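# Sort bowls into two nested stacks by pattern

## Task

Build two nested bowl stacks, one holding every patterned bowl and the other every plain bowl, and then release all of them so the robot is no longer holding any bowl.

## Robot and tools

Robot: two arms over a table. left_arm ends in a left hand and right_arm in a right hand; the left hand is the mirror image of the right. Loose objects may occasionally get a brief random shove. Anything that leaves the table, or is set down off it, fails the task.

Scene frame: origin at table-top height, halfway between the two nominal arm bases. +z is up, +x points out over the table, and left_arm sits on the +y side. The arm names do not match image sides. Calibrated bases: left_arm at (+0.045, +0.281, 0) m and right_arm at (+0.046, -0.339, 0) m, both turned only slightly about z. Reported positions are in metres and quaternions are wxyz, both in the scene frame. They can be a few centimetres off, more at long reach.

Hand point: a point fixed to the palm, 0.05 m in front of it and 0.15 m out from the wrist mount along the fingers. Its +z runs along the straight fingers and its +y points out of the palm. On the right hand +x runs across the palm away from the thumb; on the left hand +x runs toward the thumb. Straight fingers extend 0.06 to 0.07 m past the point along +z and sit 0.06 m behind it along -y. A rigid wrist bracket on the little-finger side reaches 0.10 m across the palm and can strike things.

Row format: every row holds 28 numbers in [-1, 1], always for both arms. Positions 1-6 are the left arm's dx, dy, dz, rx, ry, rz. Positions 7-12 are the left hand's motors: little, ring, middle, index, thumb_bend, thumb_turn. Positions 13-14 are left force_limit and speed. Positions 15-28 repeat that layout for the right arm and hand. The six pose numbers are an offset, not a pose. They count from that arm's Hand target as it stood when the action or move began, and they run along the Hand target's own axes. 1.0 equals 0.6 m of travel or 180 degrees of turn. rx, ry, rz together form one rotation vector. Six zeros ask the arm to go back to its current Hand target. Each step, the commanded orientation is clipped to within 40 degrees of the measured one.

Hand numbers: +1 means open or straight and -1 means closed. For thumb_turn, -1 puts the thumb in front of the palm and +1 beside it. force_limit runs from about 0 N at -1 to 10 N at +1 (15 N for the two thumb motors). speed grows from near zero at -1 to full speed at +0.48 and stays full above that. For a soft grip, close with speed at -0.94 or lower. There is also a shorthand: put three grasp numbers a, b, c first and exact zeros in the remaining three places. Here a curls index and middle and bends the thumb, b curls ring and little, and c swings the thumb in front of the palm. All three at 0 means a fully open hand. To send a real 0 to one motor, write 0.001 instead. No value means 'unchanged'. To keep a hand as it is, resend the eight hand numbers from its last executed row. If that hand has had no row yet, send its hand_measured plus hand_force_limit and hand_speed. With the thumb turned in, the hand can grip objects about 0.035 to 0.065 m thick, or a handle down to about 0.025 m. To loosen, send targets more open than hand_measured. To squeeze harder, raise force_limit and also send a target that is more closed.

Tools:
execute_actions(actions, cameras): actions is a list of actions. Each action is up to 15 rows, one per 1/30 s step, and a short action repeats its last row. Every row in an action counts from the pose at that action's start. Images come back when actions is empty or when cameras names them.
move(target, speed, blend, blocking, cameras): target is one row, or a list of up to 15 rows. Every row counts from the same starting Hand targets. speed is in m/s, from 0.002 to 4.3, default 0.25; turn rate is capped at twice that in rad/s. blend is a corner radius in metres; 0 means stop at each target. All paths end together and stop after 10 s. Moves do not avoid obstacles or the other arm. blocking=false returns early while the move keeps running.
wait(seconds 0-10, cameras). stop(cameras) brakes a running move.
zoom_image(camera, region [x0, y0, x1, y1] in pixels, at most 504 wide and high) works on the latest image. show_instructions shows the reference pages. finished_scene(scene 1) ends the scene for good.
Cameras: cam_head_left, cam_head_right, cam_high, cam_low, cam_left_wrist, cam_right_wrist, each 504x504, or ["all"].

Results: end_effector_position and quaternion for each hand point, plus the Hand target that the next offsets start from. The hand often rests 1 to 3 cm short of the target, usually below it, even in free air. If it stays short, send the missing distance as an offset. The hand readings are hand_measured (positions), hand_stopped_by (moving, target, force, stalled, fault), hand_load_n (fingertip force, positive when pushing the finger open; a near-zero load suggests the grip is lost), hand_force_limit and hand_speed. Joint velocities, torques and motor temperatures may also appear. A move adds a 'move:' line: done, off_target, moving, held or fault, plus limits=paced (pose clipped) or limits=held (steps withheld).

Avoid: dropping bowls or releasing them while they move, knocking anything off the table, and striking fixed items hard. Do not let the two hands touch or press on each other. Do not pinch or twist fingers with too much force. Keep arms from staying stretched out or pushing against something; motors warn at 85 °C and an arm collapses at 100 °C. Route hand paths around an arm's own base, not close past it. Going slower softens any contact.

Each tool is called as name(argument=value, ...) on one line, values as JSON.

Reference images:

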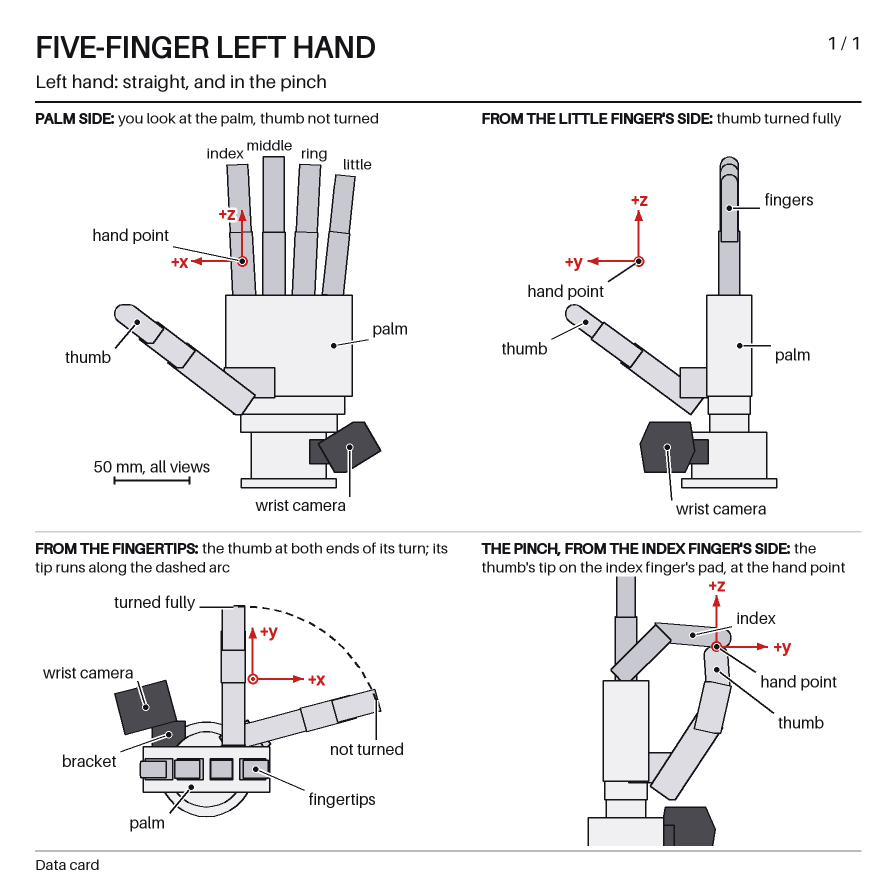

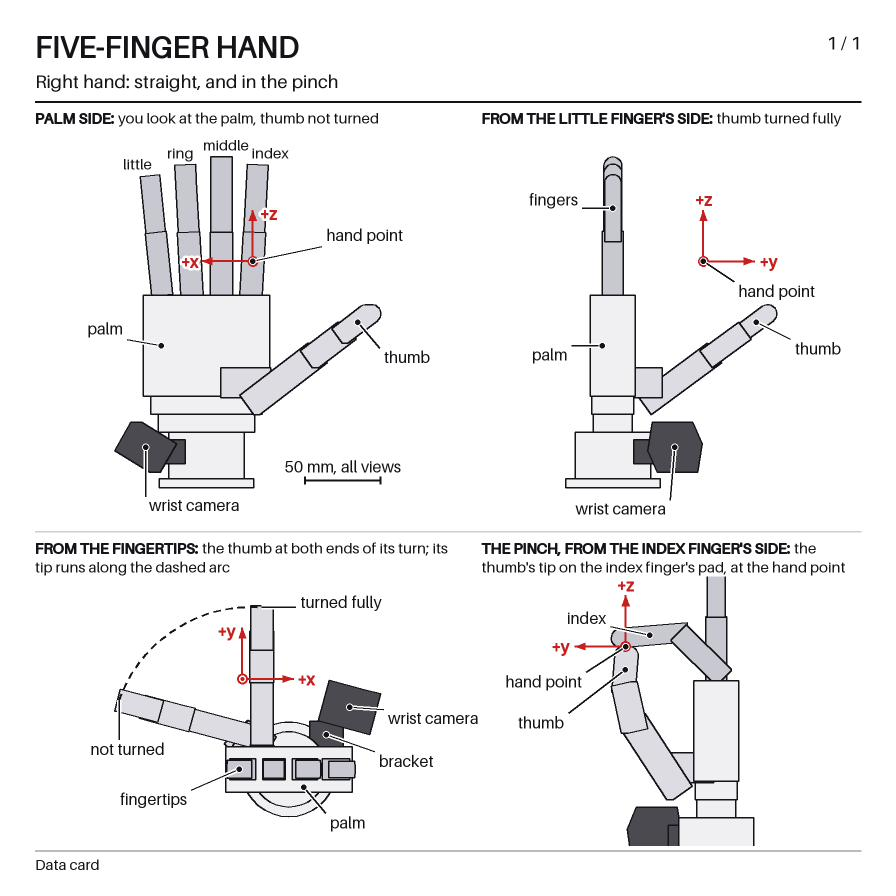

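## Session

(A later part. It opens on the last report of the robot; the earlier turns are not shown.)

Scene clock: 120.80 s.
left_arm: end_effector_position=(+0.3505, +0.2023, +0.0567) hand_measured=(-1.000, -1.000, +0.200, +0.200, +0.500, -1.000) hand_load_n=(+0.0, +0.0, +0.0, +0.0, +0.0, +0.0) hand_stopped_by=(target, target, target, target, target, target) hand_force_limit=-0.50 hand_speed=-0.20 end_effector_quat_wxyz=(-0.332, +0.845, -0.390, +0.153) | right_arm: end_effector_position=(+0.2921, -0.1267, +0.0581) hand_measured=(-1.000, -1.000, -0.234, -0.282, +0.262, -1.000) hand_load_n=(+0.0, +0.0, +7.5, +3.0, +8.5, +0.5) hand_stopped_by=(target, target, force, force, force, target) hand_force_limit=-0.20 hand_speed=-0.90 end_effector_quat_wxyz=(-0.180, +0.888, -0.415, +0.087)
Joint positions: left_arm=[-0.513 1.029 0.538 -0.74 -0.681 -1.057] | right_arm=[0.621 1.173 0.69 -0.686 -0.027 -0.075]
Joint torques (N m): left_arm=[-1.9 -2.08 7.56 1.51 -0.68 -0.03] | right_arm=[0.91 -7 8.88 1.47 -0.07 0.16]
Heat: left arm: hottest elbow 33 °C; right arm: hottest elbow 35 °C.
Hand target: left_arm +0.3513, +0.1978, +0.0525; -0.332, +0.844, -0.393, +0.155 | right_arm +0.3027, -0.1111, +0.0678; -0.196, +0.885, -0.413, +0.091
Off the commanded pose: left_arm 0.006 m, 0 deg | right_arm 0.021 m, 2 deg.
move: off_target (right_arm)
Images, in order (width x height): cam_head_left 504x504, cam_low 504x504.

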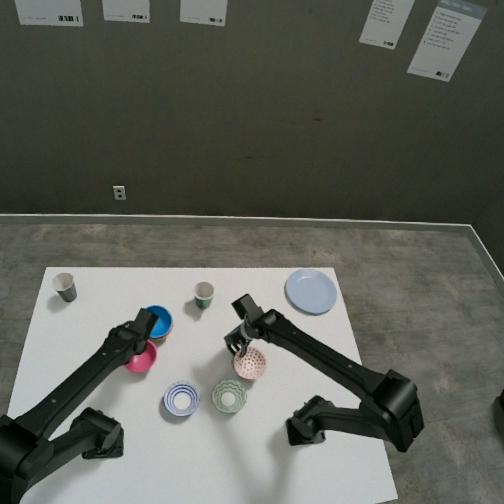

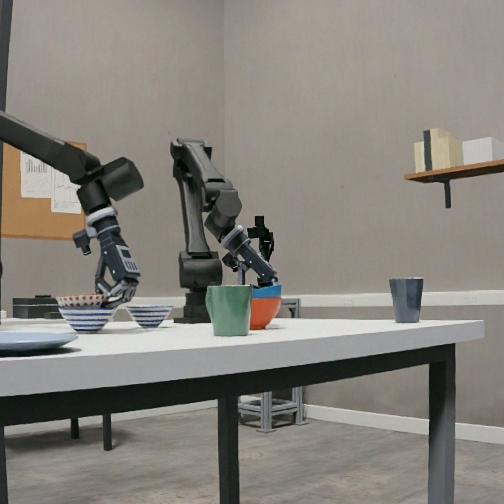

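move(target=[0,0,0,0,0,0, -1,-1,-0.35,-0.4,0.05,-1,-0.2,-0.9, 0,0,0,0,0,0, -1,-1,-0.35,-0.4,0.6,-1,-0.2,-0.93], cameras=["cam_low","cam_head_left","cam_left_wrist","cam_right_wrist"], speed=0.08)

zoom_image(camera="cam_low", region=[40, 200, 200, 350])

zoom_image(camera="cam_head_left", region=[190, 280, 310, 400])

Scene clock: 124.87 s.
left_arm: end_effector_position=(+0.3505, +0.2024, +0.0566) hand_measured=(-1.000, -1.000, -0.244, -0.292, +0.260, -1.000) hand_load_n=(+0.0, +0.0, +6.0, +4.5, +7.0, -1.0) hand_stopped_by=(target, target, force, force, force, target) hand_force_limit=-0.20 hand_speed=-0.90 end_effector_quat_wxyz=(-0.333, +0.845, -0.390, +0.152) | right_arm: end_effector_position=(+0.2923, -0.1263, +0.0582) hand_measured=(-1.000, -1.000, -0.236, -0.282, +0.600, -1.000) hand_load_n=(+0.0, +0.0, +0.5, +0.0, +0.0, +0.0) hand_stopped_by=(target, target, force, force, target, target) hand_force_limit=-0.20 hand_speed=-0.93 end_effector_quat_wxyz=(-0.181, +0.887, -0.415, +0.087)
Joint positions: left_arm=[-0.513 1.03 0.538 -0.74 -0.682 -1.058] | right_arm=[0.621 1.173 0.69 -0.685 -0.027 -0.074]
Joint torques (N m): left_arm=[-1.9 -2.26 7.51 1.55 -0.65 -0.03] | right_arm=[0.91 -6.89 8.88 1.44 -0.07 0.14]
Heat: left arm: hottest elbow 33 °C; right arm: hottest elbow 35 °C.
Hand target: left_arm +0.3514, +0.1978, +0.0525; -0.332, +0.844, -0.392, +0.155 | right_arm +0.3028, -0.1110, +0.0678; -0.196, +0.885, -0.413, +0.091
Off the commanded pose: left_arm 0.006 m, 0 deg | right_arm 0.021 m, 2 deg.
move: off_target (right_arm)
camera_calibration:
cam_left_wrist: T_world_to_cam=[[0.728116, 0.2782, 0.62646, -0.340715], [0.181853, -0.959584, 0.214773, 0.121746], [0.660891, -0.0424557, -0.74928, -0.068802], [0, 0, 0, 1]] pos_world=[0.271411, 0.208691, 0.135744]
cam_right_wrist: T_world_to_cam=[[-0.551388, -0.764623, -0.333652, 0.0809558], [-0.814221, 0.406127, 0.414856, 0.26209], [-0.181703, 0.500413, -0.846505, 0.27929], [0, 0, 0, 1]] pos_world=[0.308785, -0.184301, 0.154702]
Images, in order (width x height): cam_head_left 504x504, cam_low 504x504, cam_left_wrist 504x504, cam_right_wrist 504x504.

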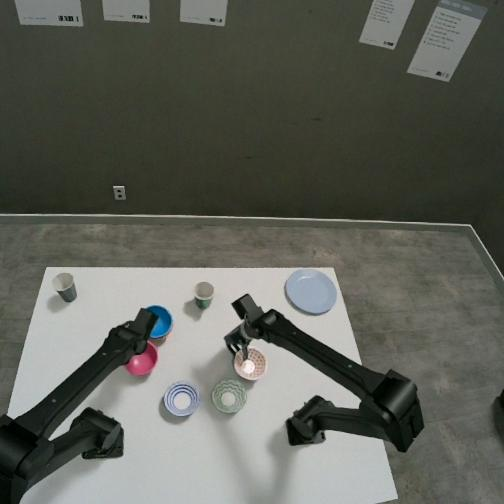

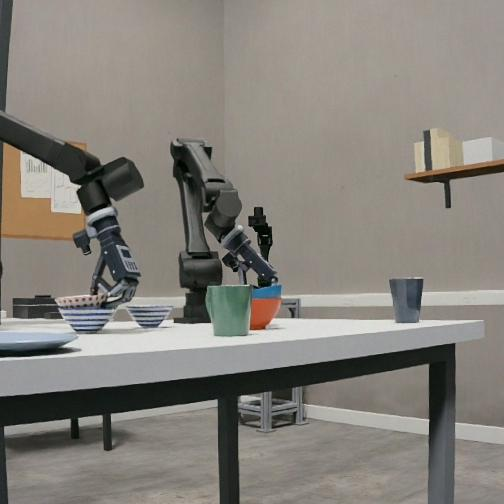

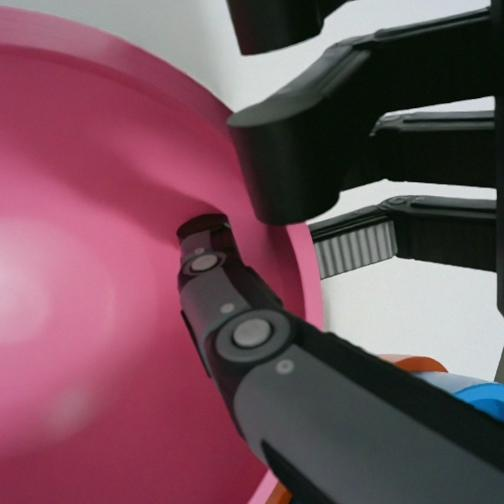

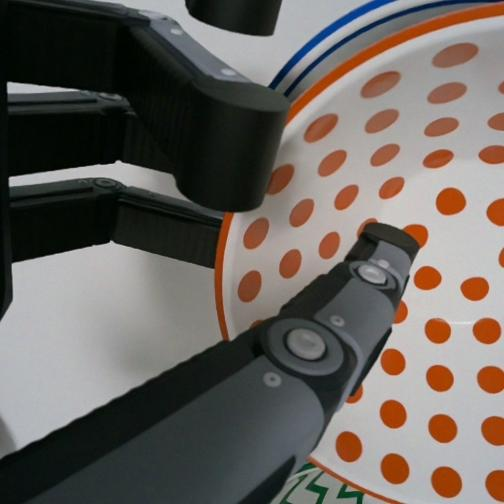

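Scaled by 3.150 from the camera's 504x504 image, which has a finer 720x720 frame.

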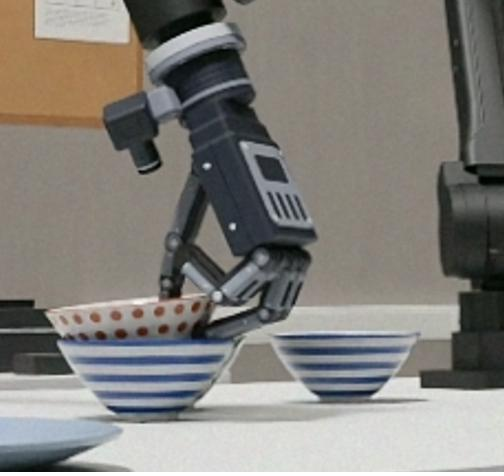

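Scaled by 4.200 from the camera's 504x504 image, which has a finer 720x720 frame.

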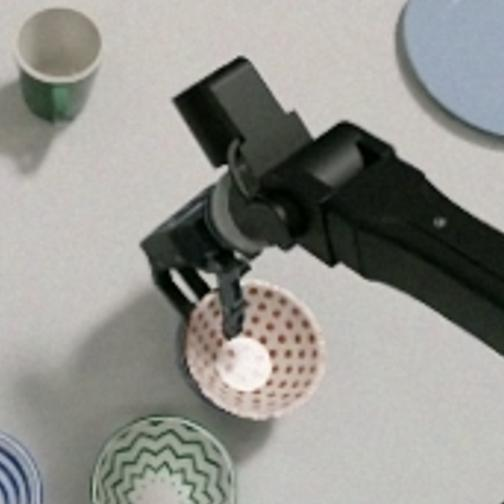

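move(target=[[0,0,0,0,0,0, -1,-1,-0.35,-0.4,0.05,-1,-0.2,-0.9, 0.0007,-0.0658,-0.0163,0,0,0, -1,-1,-0.35,-0.4,1.0,-1,-0.2,-0.7],[-0.002,-0.1877,-0.1668,0,0,0, -1,-1,-0.35,-0.4,0.05,-1,-0.2,-0.9, 0,-0.1577,-0.184,0,0,0, -1,-1,-0.35,-0.4,1.0,-1,-0.2,-0.7]], cameras=["all"], speed=[0.05, 0.1], blend=0.005)

zoom_image(camera="cam_low", region=[40, 200, 200, 350])

zoom_image(camera="cam_head_left", region=[190, 280, 310, 400])

zoom_image(camera="cam_low", region=[190, 200, 350, 350])

Scene clock: 128.60 s.
left_arm: end_effector_position=(+0.3487, +0.2097, +0.1723) hand_measured=(-1.000, -1.000, -0.244, -0.292, +0.260, -1.000) hand_load_n=(+0.0, +0.0, +7.0, +2.5, +9.0, +0.0) hand_stopped_by=(target, target, force, force, force, target) hand_force_limit=-0.20 hand_speed=-0.90 end_effector_quat_wxyz=(-0.331, +0.842, -0.406, +0.130) | right_arm: end_effector_position=(+0.3238, -0.1005, +0.1792) hand_measured=(-1.000, -1.000, -0.236, -0.282, +1.000, -1.000) hand_load_n=(+0.0, +0.5, +0.5, +0.0, +0.0, +0.0) hand_stopped_by=(target, target, force, force, target, target) hand_force_limit=-0.20 hand_speed=-0.70 end_effector_quat_wxyz=(-0.168, +0.890, -0.416, +0.079)
Joint positions: left_arm=[-0.485 0.923 0.806 -1.137 -0.667 -1.008] | right_arm=[0.628 1.198 1.048 -1.048 -0.027 -0.067]
Joint torques (N m): left_arm=[0.38 -3.78 14.08 0.51 -0.54 0.12] | right_arm=[0.85 -10.52 11.03 0.66 0.03 0.15]
Heat: left arm: hottest elbow 33 °C; right arm: hottest elbow 35 °C.
Hand target: left_arm +0.3614, +0.2080, +0.2026; -0.332, +0.844, -0.393, +0.155 | right_arm +0.3328, -0.0858, +0.2078; -0.196, +0.885, -0.413, +0.091
Off the commanded pose: left_arm 0.033 m, 3 deg | right_arm 0.033 m, 4 deg.
move: off_target (left_arm, right_arm)
camera_calibration:
cam_left_wrist: T_world_to_cam=[[0.761175, 0.254522, 0.596516, -0.415314], [0.177912, -0.966435, 0.185337, 0.112082], [0.623667, -0.0349465, -0.780909, 0.0363586], [0, 0, 0, 1]] pos_world=[0.27351, 0.215297, 0.255361]
cam_right_wrist: T_world_to_cam=[[-0.558918, -0.77036, -0.306851, 0.155485], [-0.803585, 0.411883, 0.429654, 0.221524], [-0.204602, 0.486722, -0.849258, 0.381011], [0, 0, 0, 1]] pos_world=[0.342872, -0.156909, 0.276109]

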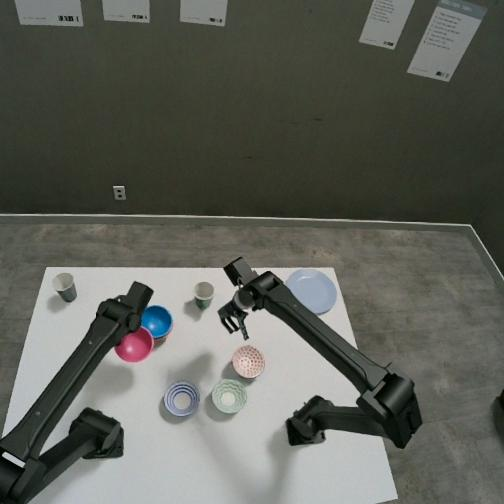

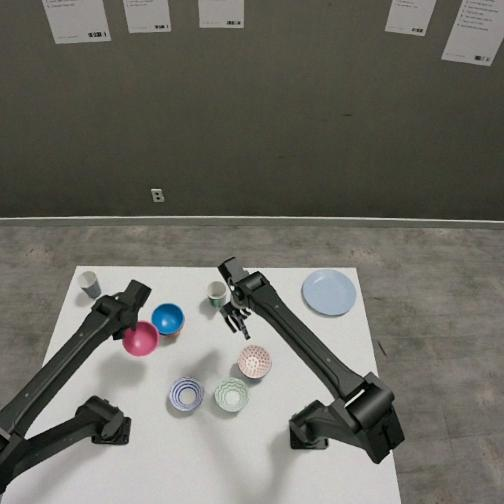

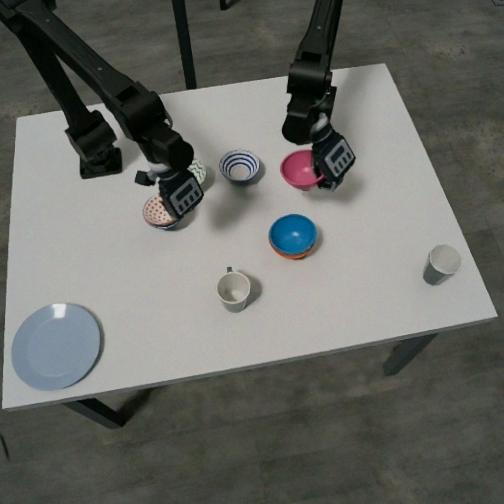

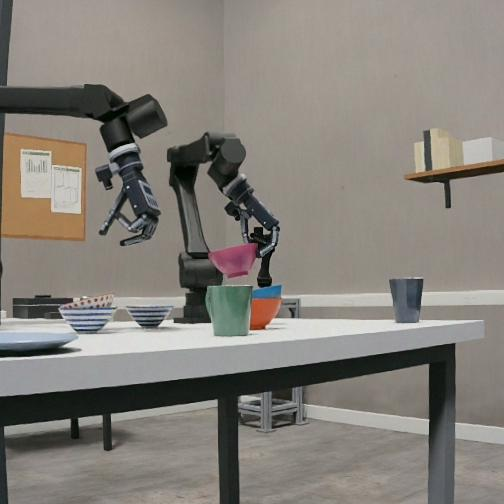

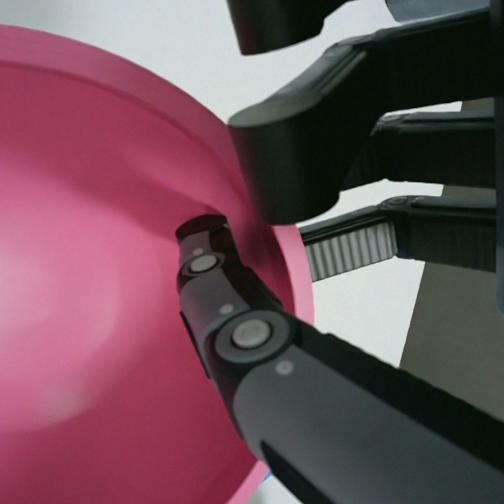

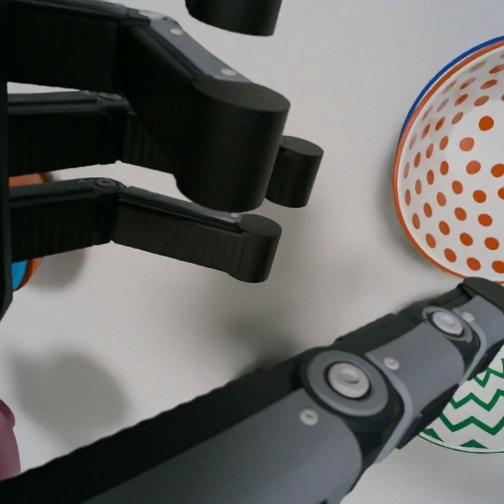

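Scaled by 3.150 from the camera's 504x504 image, which has a finer 720x720 frame.

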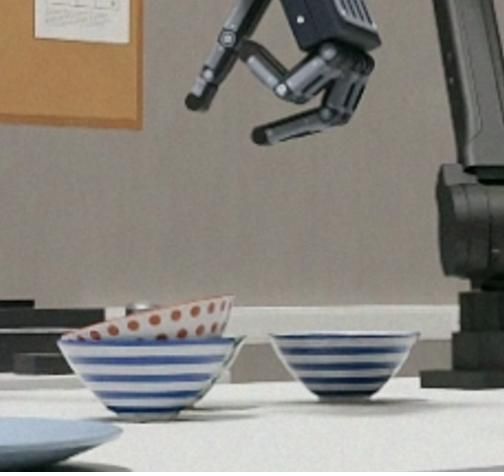

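Scaled by 4.200 from the camera's 504x504 image, which has a finer 720x720 frame.

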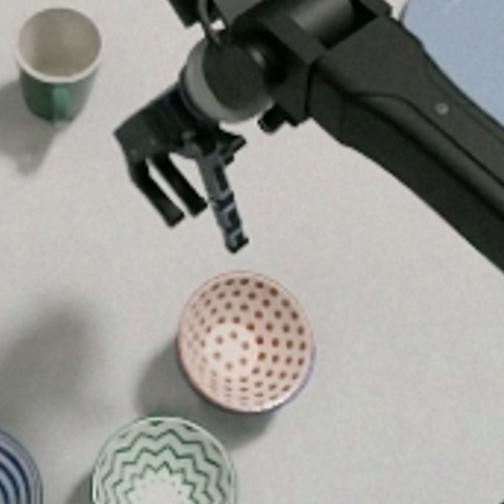

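Scaled by 3.150 from the camera's 504x504 image, which has a finer 720x720 frame.

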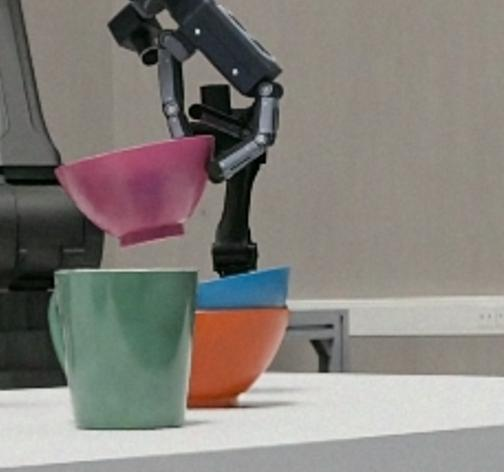

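zoom_image(camera="cam_head_left", region=[80, 270, 200, 390])

zoom_image(camera="cam_head_right", region=[80, 270, 200, 390])

zoom_image(camera="cam_high", region=[250, 120, 370, 270])

Scaled by 4.200 from the camera's 504x504 image, which has a finer 720x720 frame.

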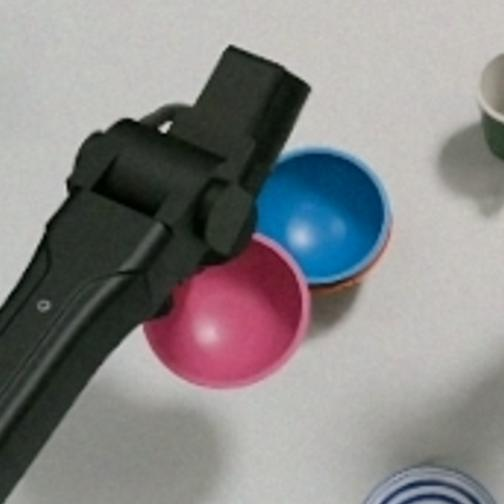

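Scaled by 4.200 from the camera's 504x504 image, which has a finer 720x720 frame.

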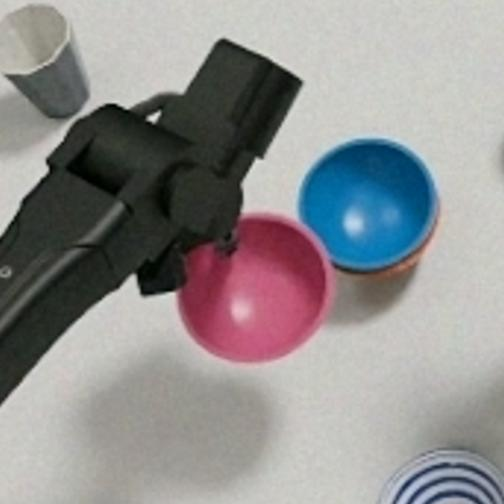

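Scaled by 3.360 from the camera's 504x504 image, which has a finer 720x720 frame.

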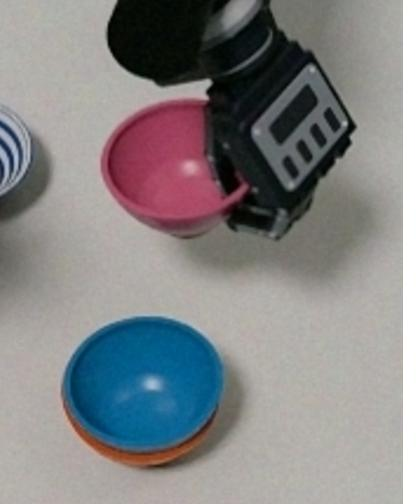

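move(target=[0.2323,-0.056,0.0238,-0.0542,0.1027,0.1319, -1,-1,-0.35,-0.4,0.05,-1,-0.2,-0.9, 0.0068,0.1598,0.1088,0,0,0, -1,-1,-0.35,-0.4,1.0,-1,-0.2,-0.7], cameras=["cam_head_left","cam_head_right","cam_high","cam_low"], speed=0.12)

zoom_image(camera="cam_low", region=[40, 200, 200, 350])

zoom_image(camera="cam_low", region=[190, 180, 350, 340])

zoom_image(camera="cam_head_right", region=[100, 250, 220, 370])

Scene clock: 135.43 s.
left_arm: end_effector_position=(+0.4528, +0.1263, +0.1923) hand_measured=(-1.000, -1.000, -0.244, -0.292, +0.260, -1.000) hand_load_n=(+0.0, +0.0, +7.5, +2.5, +9.5, +0.0) hand_stopped_by=(target, target, force, force, force, target) hand_force_limit=-0.20 hand_speed=-0.90 end_effector_quat_wxyz=(-0.207, +0.736, -0.625, +0.158) | right_arm: end_effector_position=(+0.2871, -0.1257, +0.1057) hand_measured=(-1.000, -1.000, -0.236, -0.282, +1.000, -1.000) hand_load_n=(+0.0, +0.0, +0.0, +0.0, +0.0, +0.0) hand_stopped_by=(target, target, force, force, target, target) hand_force_limit=-0.20 hand_speed=-0.70 end_effector_quat_wxyz=(-0.186, +0.887, -0.414, +0.086)
Joint positions: left_arm=[-0.404 1.268 1.125 -0.974 -0.279 -0.461] | right_arm=[0.628 1.094 0.767 -0.832 -0.032 -0.067]
Joint torques (N m): left_arm=[0.32 -7.18 14.43 1.63 -0.22 0.13] | right_arm=[-0.79 -8.76 6.5 1.55 -0.12 -0.08]
Heat: left arm: hottest elbow 33 °C; right arm: hottest elbow 36 °C.
Hand target: left_arm +0.4773, +0.1233, +0.2151; -0.217, +0.735, -0.616, +0.183 | right_arm +0.2900, -0.1272, +0.1082; -0.196, +0.885, -0.413, +0.092
Off the commanded pose: left_arm 0.034 m, 3 deg | right_arm 0.004 m, 1 deg.
move: off_target (left_arm)
Images, in order (width x height): cam_head_left 504x504, cam_head_right 504x504, cam_high 504x504, cam_low 504x504.

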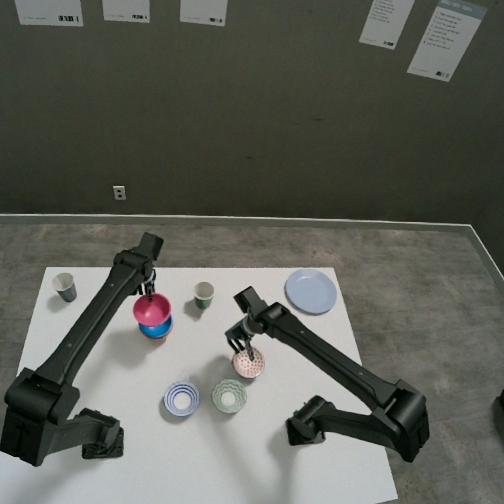

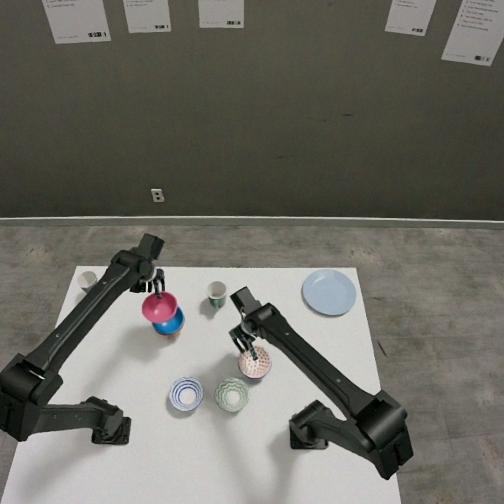

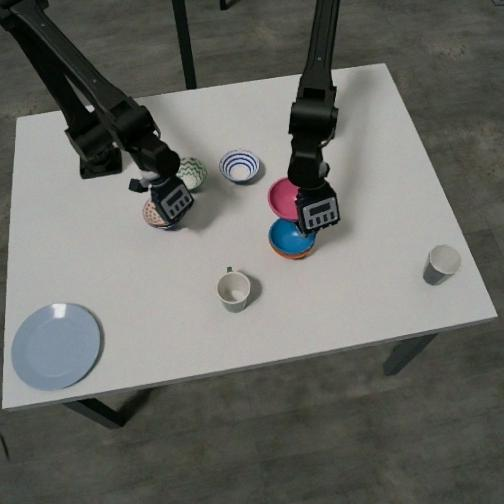

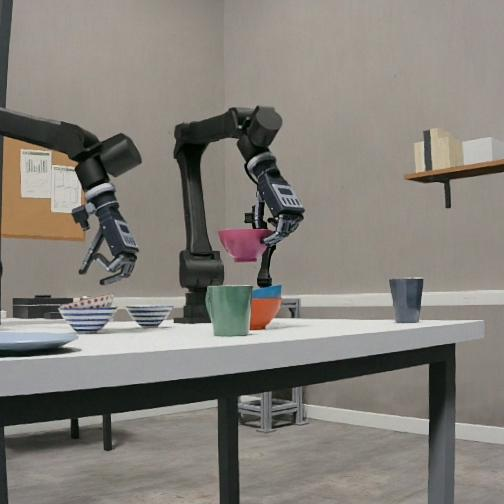

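Scaled by 3.150 from the camera's 504x504 image, which has a finer 720x720 frame.

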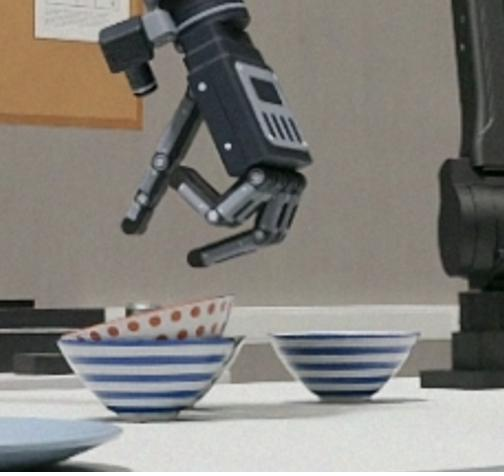

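Scaled by 3.150 from the camera's 504x504 image, which has a finer 720x720 frame.

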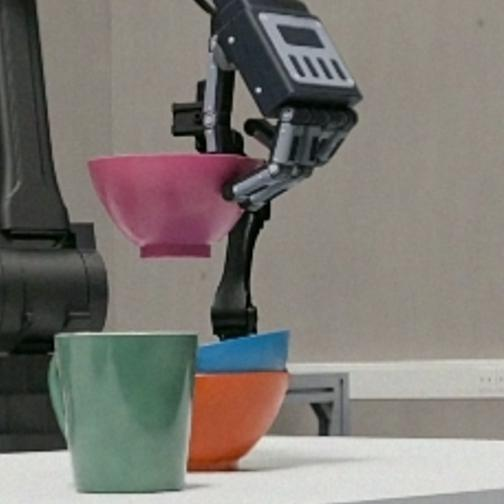

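Scaled by 4.200 from the camera's 504x504 image, which has a finer 720x720 frame.

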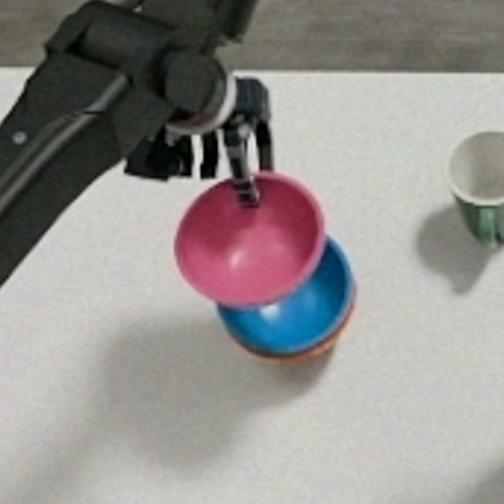

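move(target=[0,0.059,0.0909,0,0,0, -1,-1,-0.35,-0.4,0.05,-1,-0.2,-0.9, 0,0.0211,0.0453,0,0,0, -1,-1,-0.35,-0.4,1.0,-1,-0.2,-0.7], cameras=["cam_head_left","cam_head_right","cam_low"], speed=0.08)

zoom_image(camera="cam_low", region=[40, 200, 200, 350])

zoom_image(camera="cam_low", region=[190, 180, 350, 340])

zoom_image(camera="cam_head_right", region=[100, 250, 220, 370])

zoom_image(camera="cam_head_left", region=[190, 280, 310, 400])

Scene clock: 138.10 s.
left_arm: end_effector_position=(+0.4708, +0.1195, +0.1533) hand_measured=(-1.000, -1.000, -0.244, -0.292, +0.260, -1.000) hand_load_n=(+0.0, +0.0, +7.0, +2.5, +9.5, +0.0) hand_stopped_by=(target, target, force, force, force, target) hand_force_limit=-0.20 hand_speed=-0.90 end_effector_quat_wxyz=(-0.215, +0.733, -0.619, +0.181) | right_arm: end_effector_position=(+0.2877, -0.1252, +0.0840) hand_measured=(-1.000, -1.000, -0.236, -0.282, +1.000, -1.000) hand_load_n=(+0.0, +0.0, +0.0, +0.0, +0.0, +0.0) hand_stopped_by=(target, target, force, force, target, target) hand_force_limit=-0.20 hand_speed=-0.70 end_effector_quat_wxyz=(-0.198, +0.884, -0.413, +0.092)
Joint positions: left_arm=[-0.404 1.307 1.043 -0.802 -0.279 -0.46] | right_arm=[0.628 1.1 0.707 -0.738 -0.032 -0.067]
Joint torques (N m): left_arm=[0.26 -7.41 8.83 1.85 -0.21 0.12] | right_arm=[-0.79 -6.24 6.35 1.61 -0.11 -0.08]
Heat: left arm: hottest elbow 33 °C; right arm: hottest elbow 36 °C.
Hand target: left_arm +0.4774, +0.1233, +0.1501; -0.217, +0.735, -0.616, +0.183 | right_arm +0.2899, -0.1273, +0.0781; -0.196, +0.885, -0.413, +0.091
Off the commanded pose: left_arm 0.008 m, 0 deg | right_arm 0.007 m, 0 deg.
move: done
Images, in order (width x height): cam_head_left 504x504, cam_head_right 504x504, cam_low 504x504.

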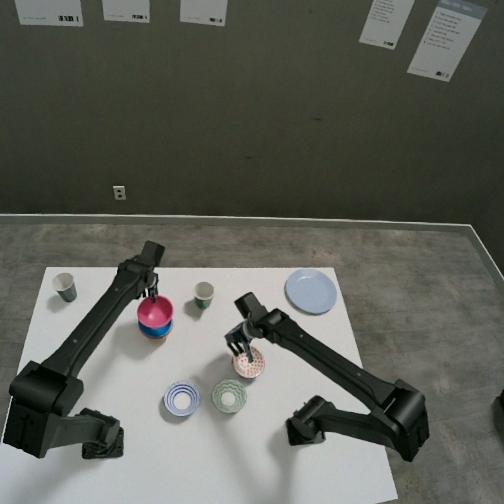

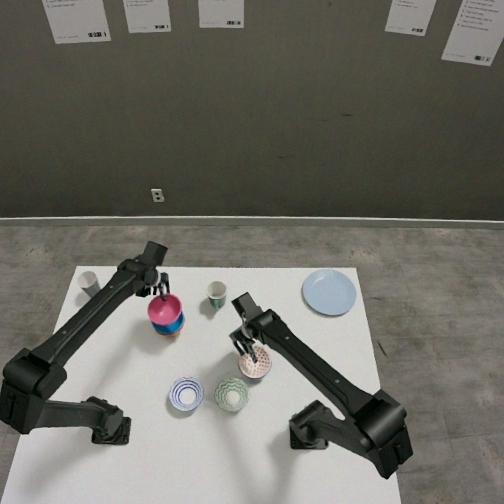

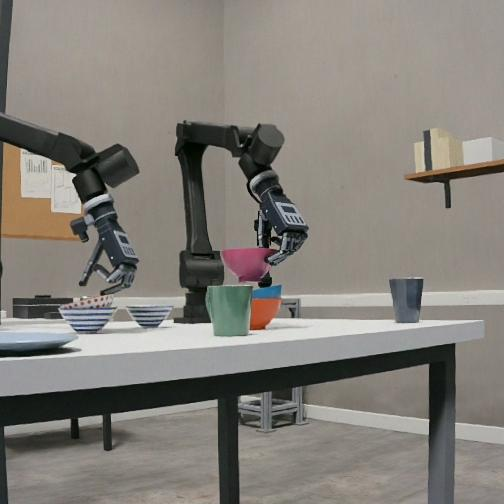

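Scaled by 3.150 from the camera's 504x504 image, which has a finer 720x720 frame.

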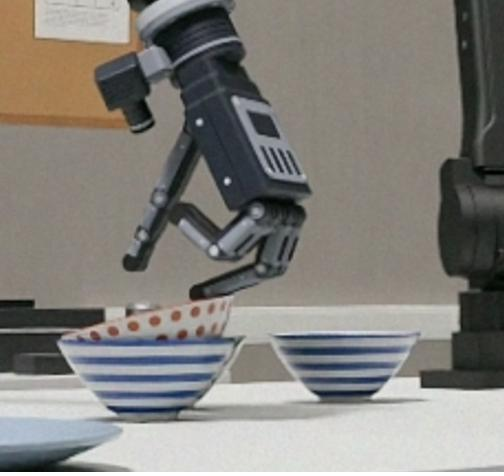

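Scaled by 3.150 from the camera's 504x504 image, which has a finer 720x720 frame.

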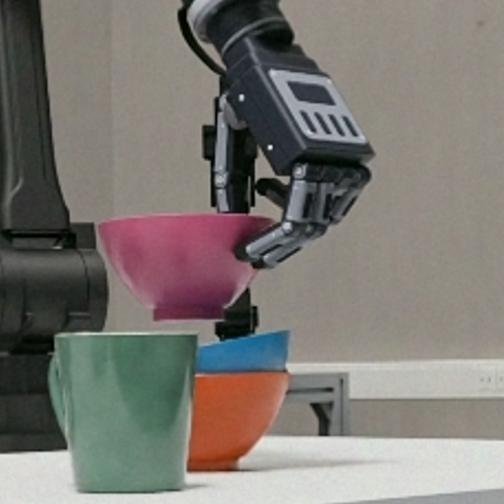

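Scaled by 4.200 from the camera's 504x504 image, which has a finer 720x720 frame.

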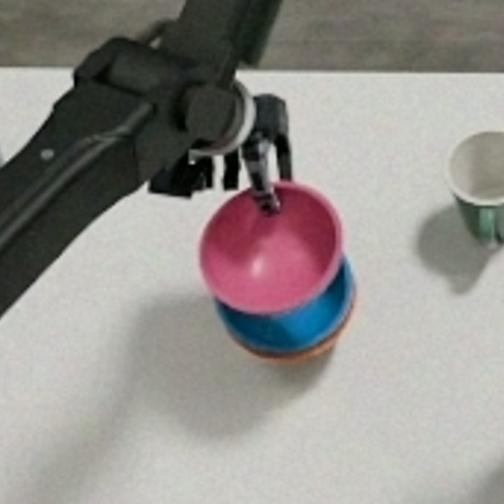

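Scaled by 4.200 from the camera's 504x504 image, which has a finer 720x720 frame.

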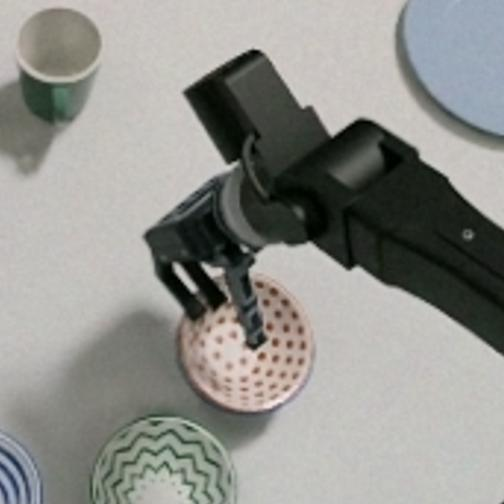

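move(target=[-0.0057,0.0255,0.069,0,0,0, -1,-1,-0.35,-0.4,0.05,-1,-0.2,-0.9, 0,0.0085,0.0181,0,0,0, -1,-1,-0.35,-0.4,1.0,-1,-0.2,-0.7], cameras=["cam_head_left","cam_head_right","cam_low"], speed=0.06)

zoom_image(camera="cam_low", region=[40, 200, 200, 350])

zoom_image(camera="cam_low", region=[190, 180, 350, 340])

zoom_image(camera="cam_head_right", region=[100, 250, 220, 370])

Scene clock: 140.13 s.
left_arm: end_effector_position=(+0.4809, +0.1239, +0.1125) hand_measured=(-1.000, -1.000, -0.244, -0.292, +0.260, -1.000) hand_load_n=(+0.5, +0.0, +7.0, +2.5, +9.5, +0.0) hand_stopped_by=(target, target, force, force, force, target) hand_force_limit=-0.20 hand_speed=-0.90 end_effector_quat_wxyz=(-0.216, +0.733, -0.618, +0.183) | right_arm: end_effector_position=(+0.2880, -0.1248, +0.0724) hand_measured=(-1.000, -1.000, -0.236, -0.282, +1.000, -1.000) hand_load_n=(+0.0, +0.0, -0.5, +0.0, +0.0, +0.0) hand_stopped_by=(target, target, force, force, target, target) hand_force_limit=-0.20 hand_speed=-0.70 end_effector_quat_wxyz=(-0.199, +0.884, -0.412, +0.092)
Joint positions: left_arm=[-0.384 1.361 0.979 -0.675 -0.269 -0.443] | right_arm=[0.628 1.117 0.685 -0.698 -0.033 -0.067]
Joint torques (N m): left_arm=[0.15 -7.65 8.4 1.92 -0.2 0.12] | right_arm=[-0.79 -6.3 6.27 1.62 -0.11 -0.07]
Heat: left arm: hottest elbow 33 °C; right arm: hottest elbow 36 °C.
Hand target: left_arm +0.4863, +0.1283, +0.1071; -0.218, +0.735, -0.616, +0.183 | right_arm +0.2899, -0.1272, +0.0662; -0.196, +0.885, -0.413, +0.091
Off the commanded pose: left_arm 0.009 m, 0 deg | right_arm 0.007 m, 0 deg.
move: done
Images, in order (width x height): cam_head_left 504x504, cam_head_right 504x504, cam_low 504x504.

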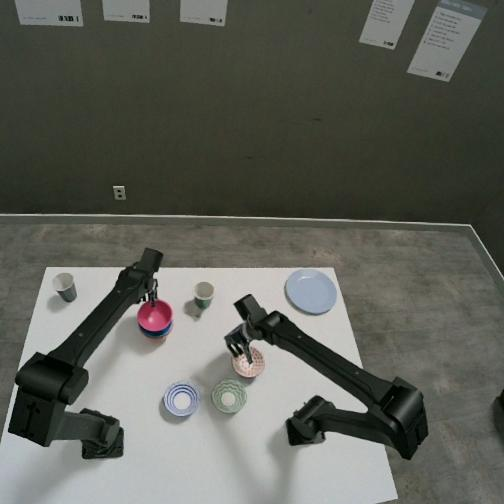

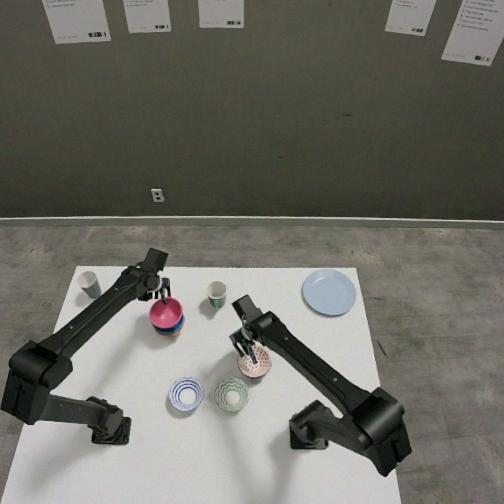

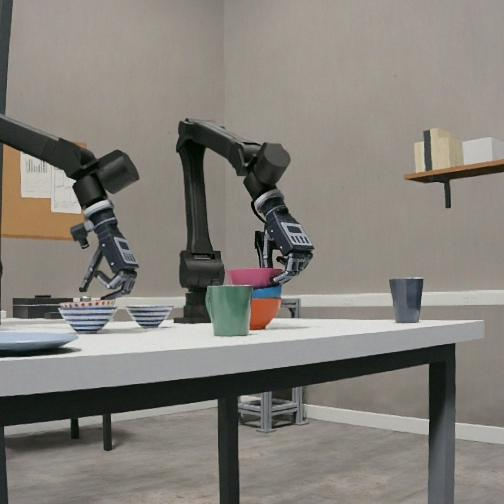

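Scaled by 3.150 from the camera's 504x504 image, which has a finer 720x720 frame.

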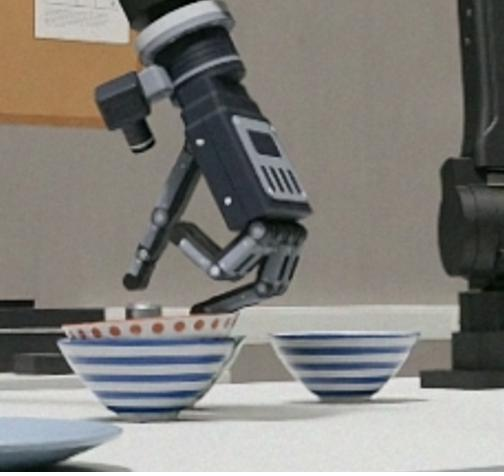

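Scaled by 3.150 from the camera's 504x504 image, which has a finer 720x720 frame.

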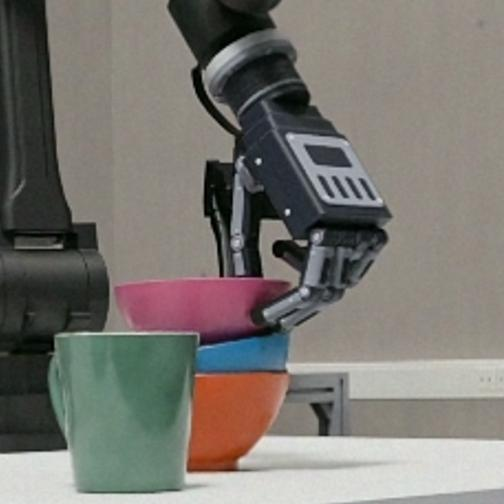

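Scaled by 4.200 from the camera's 504x504 image, which has a finer 720x720 frame.

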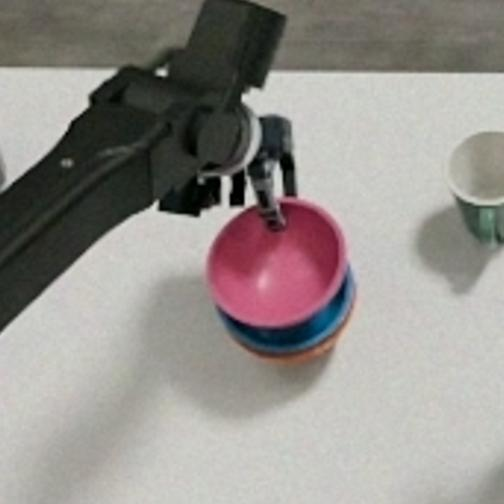

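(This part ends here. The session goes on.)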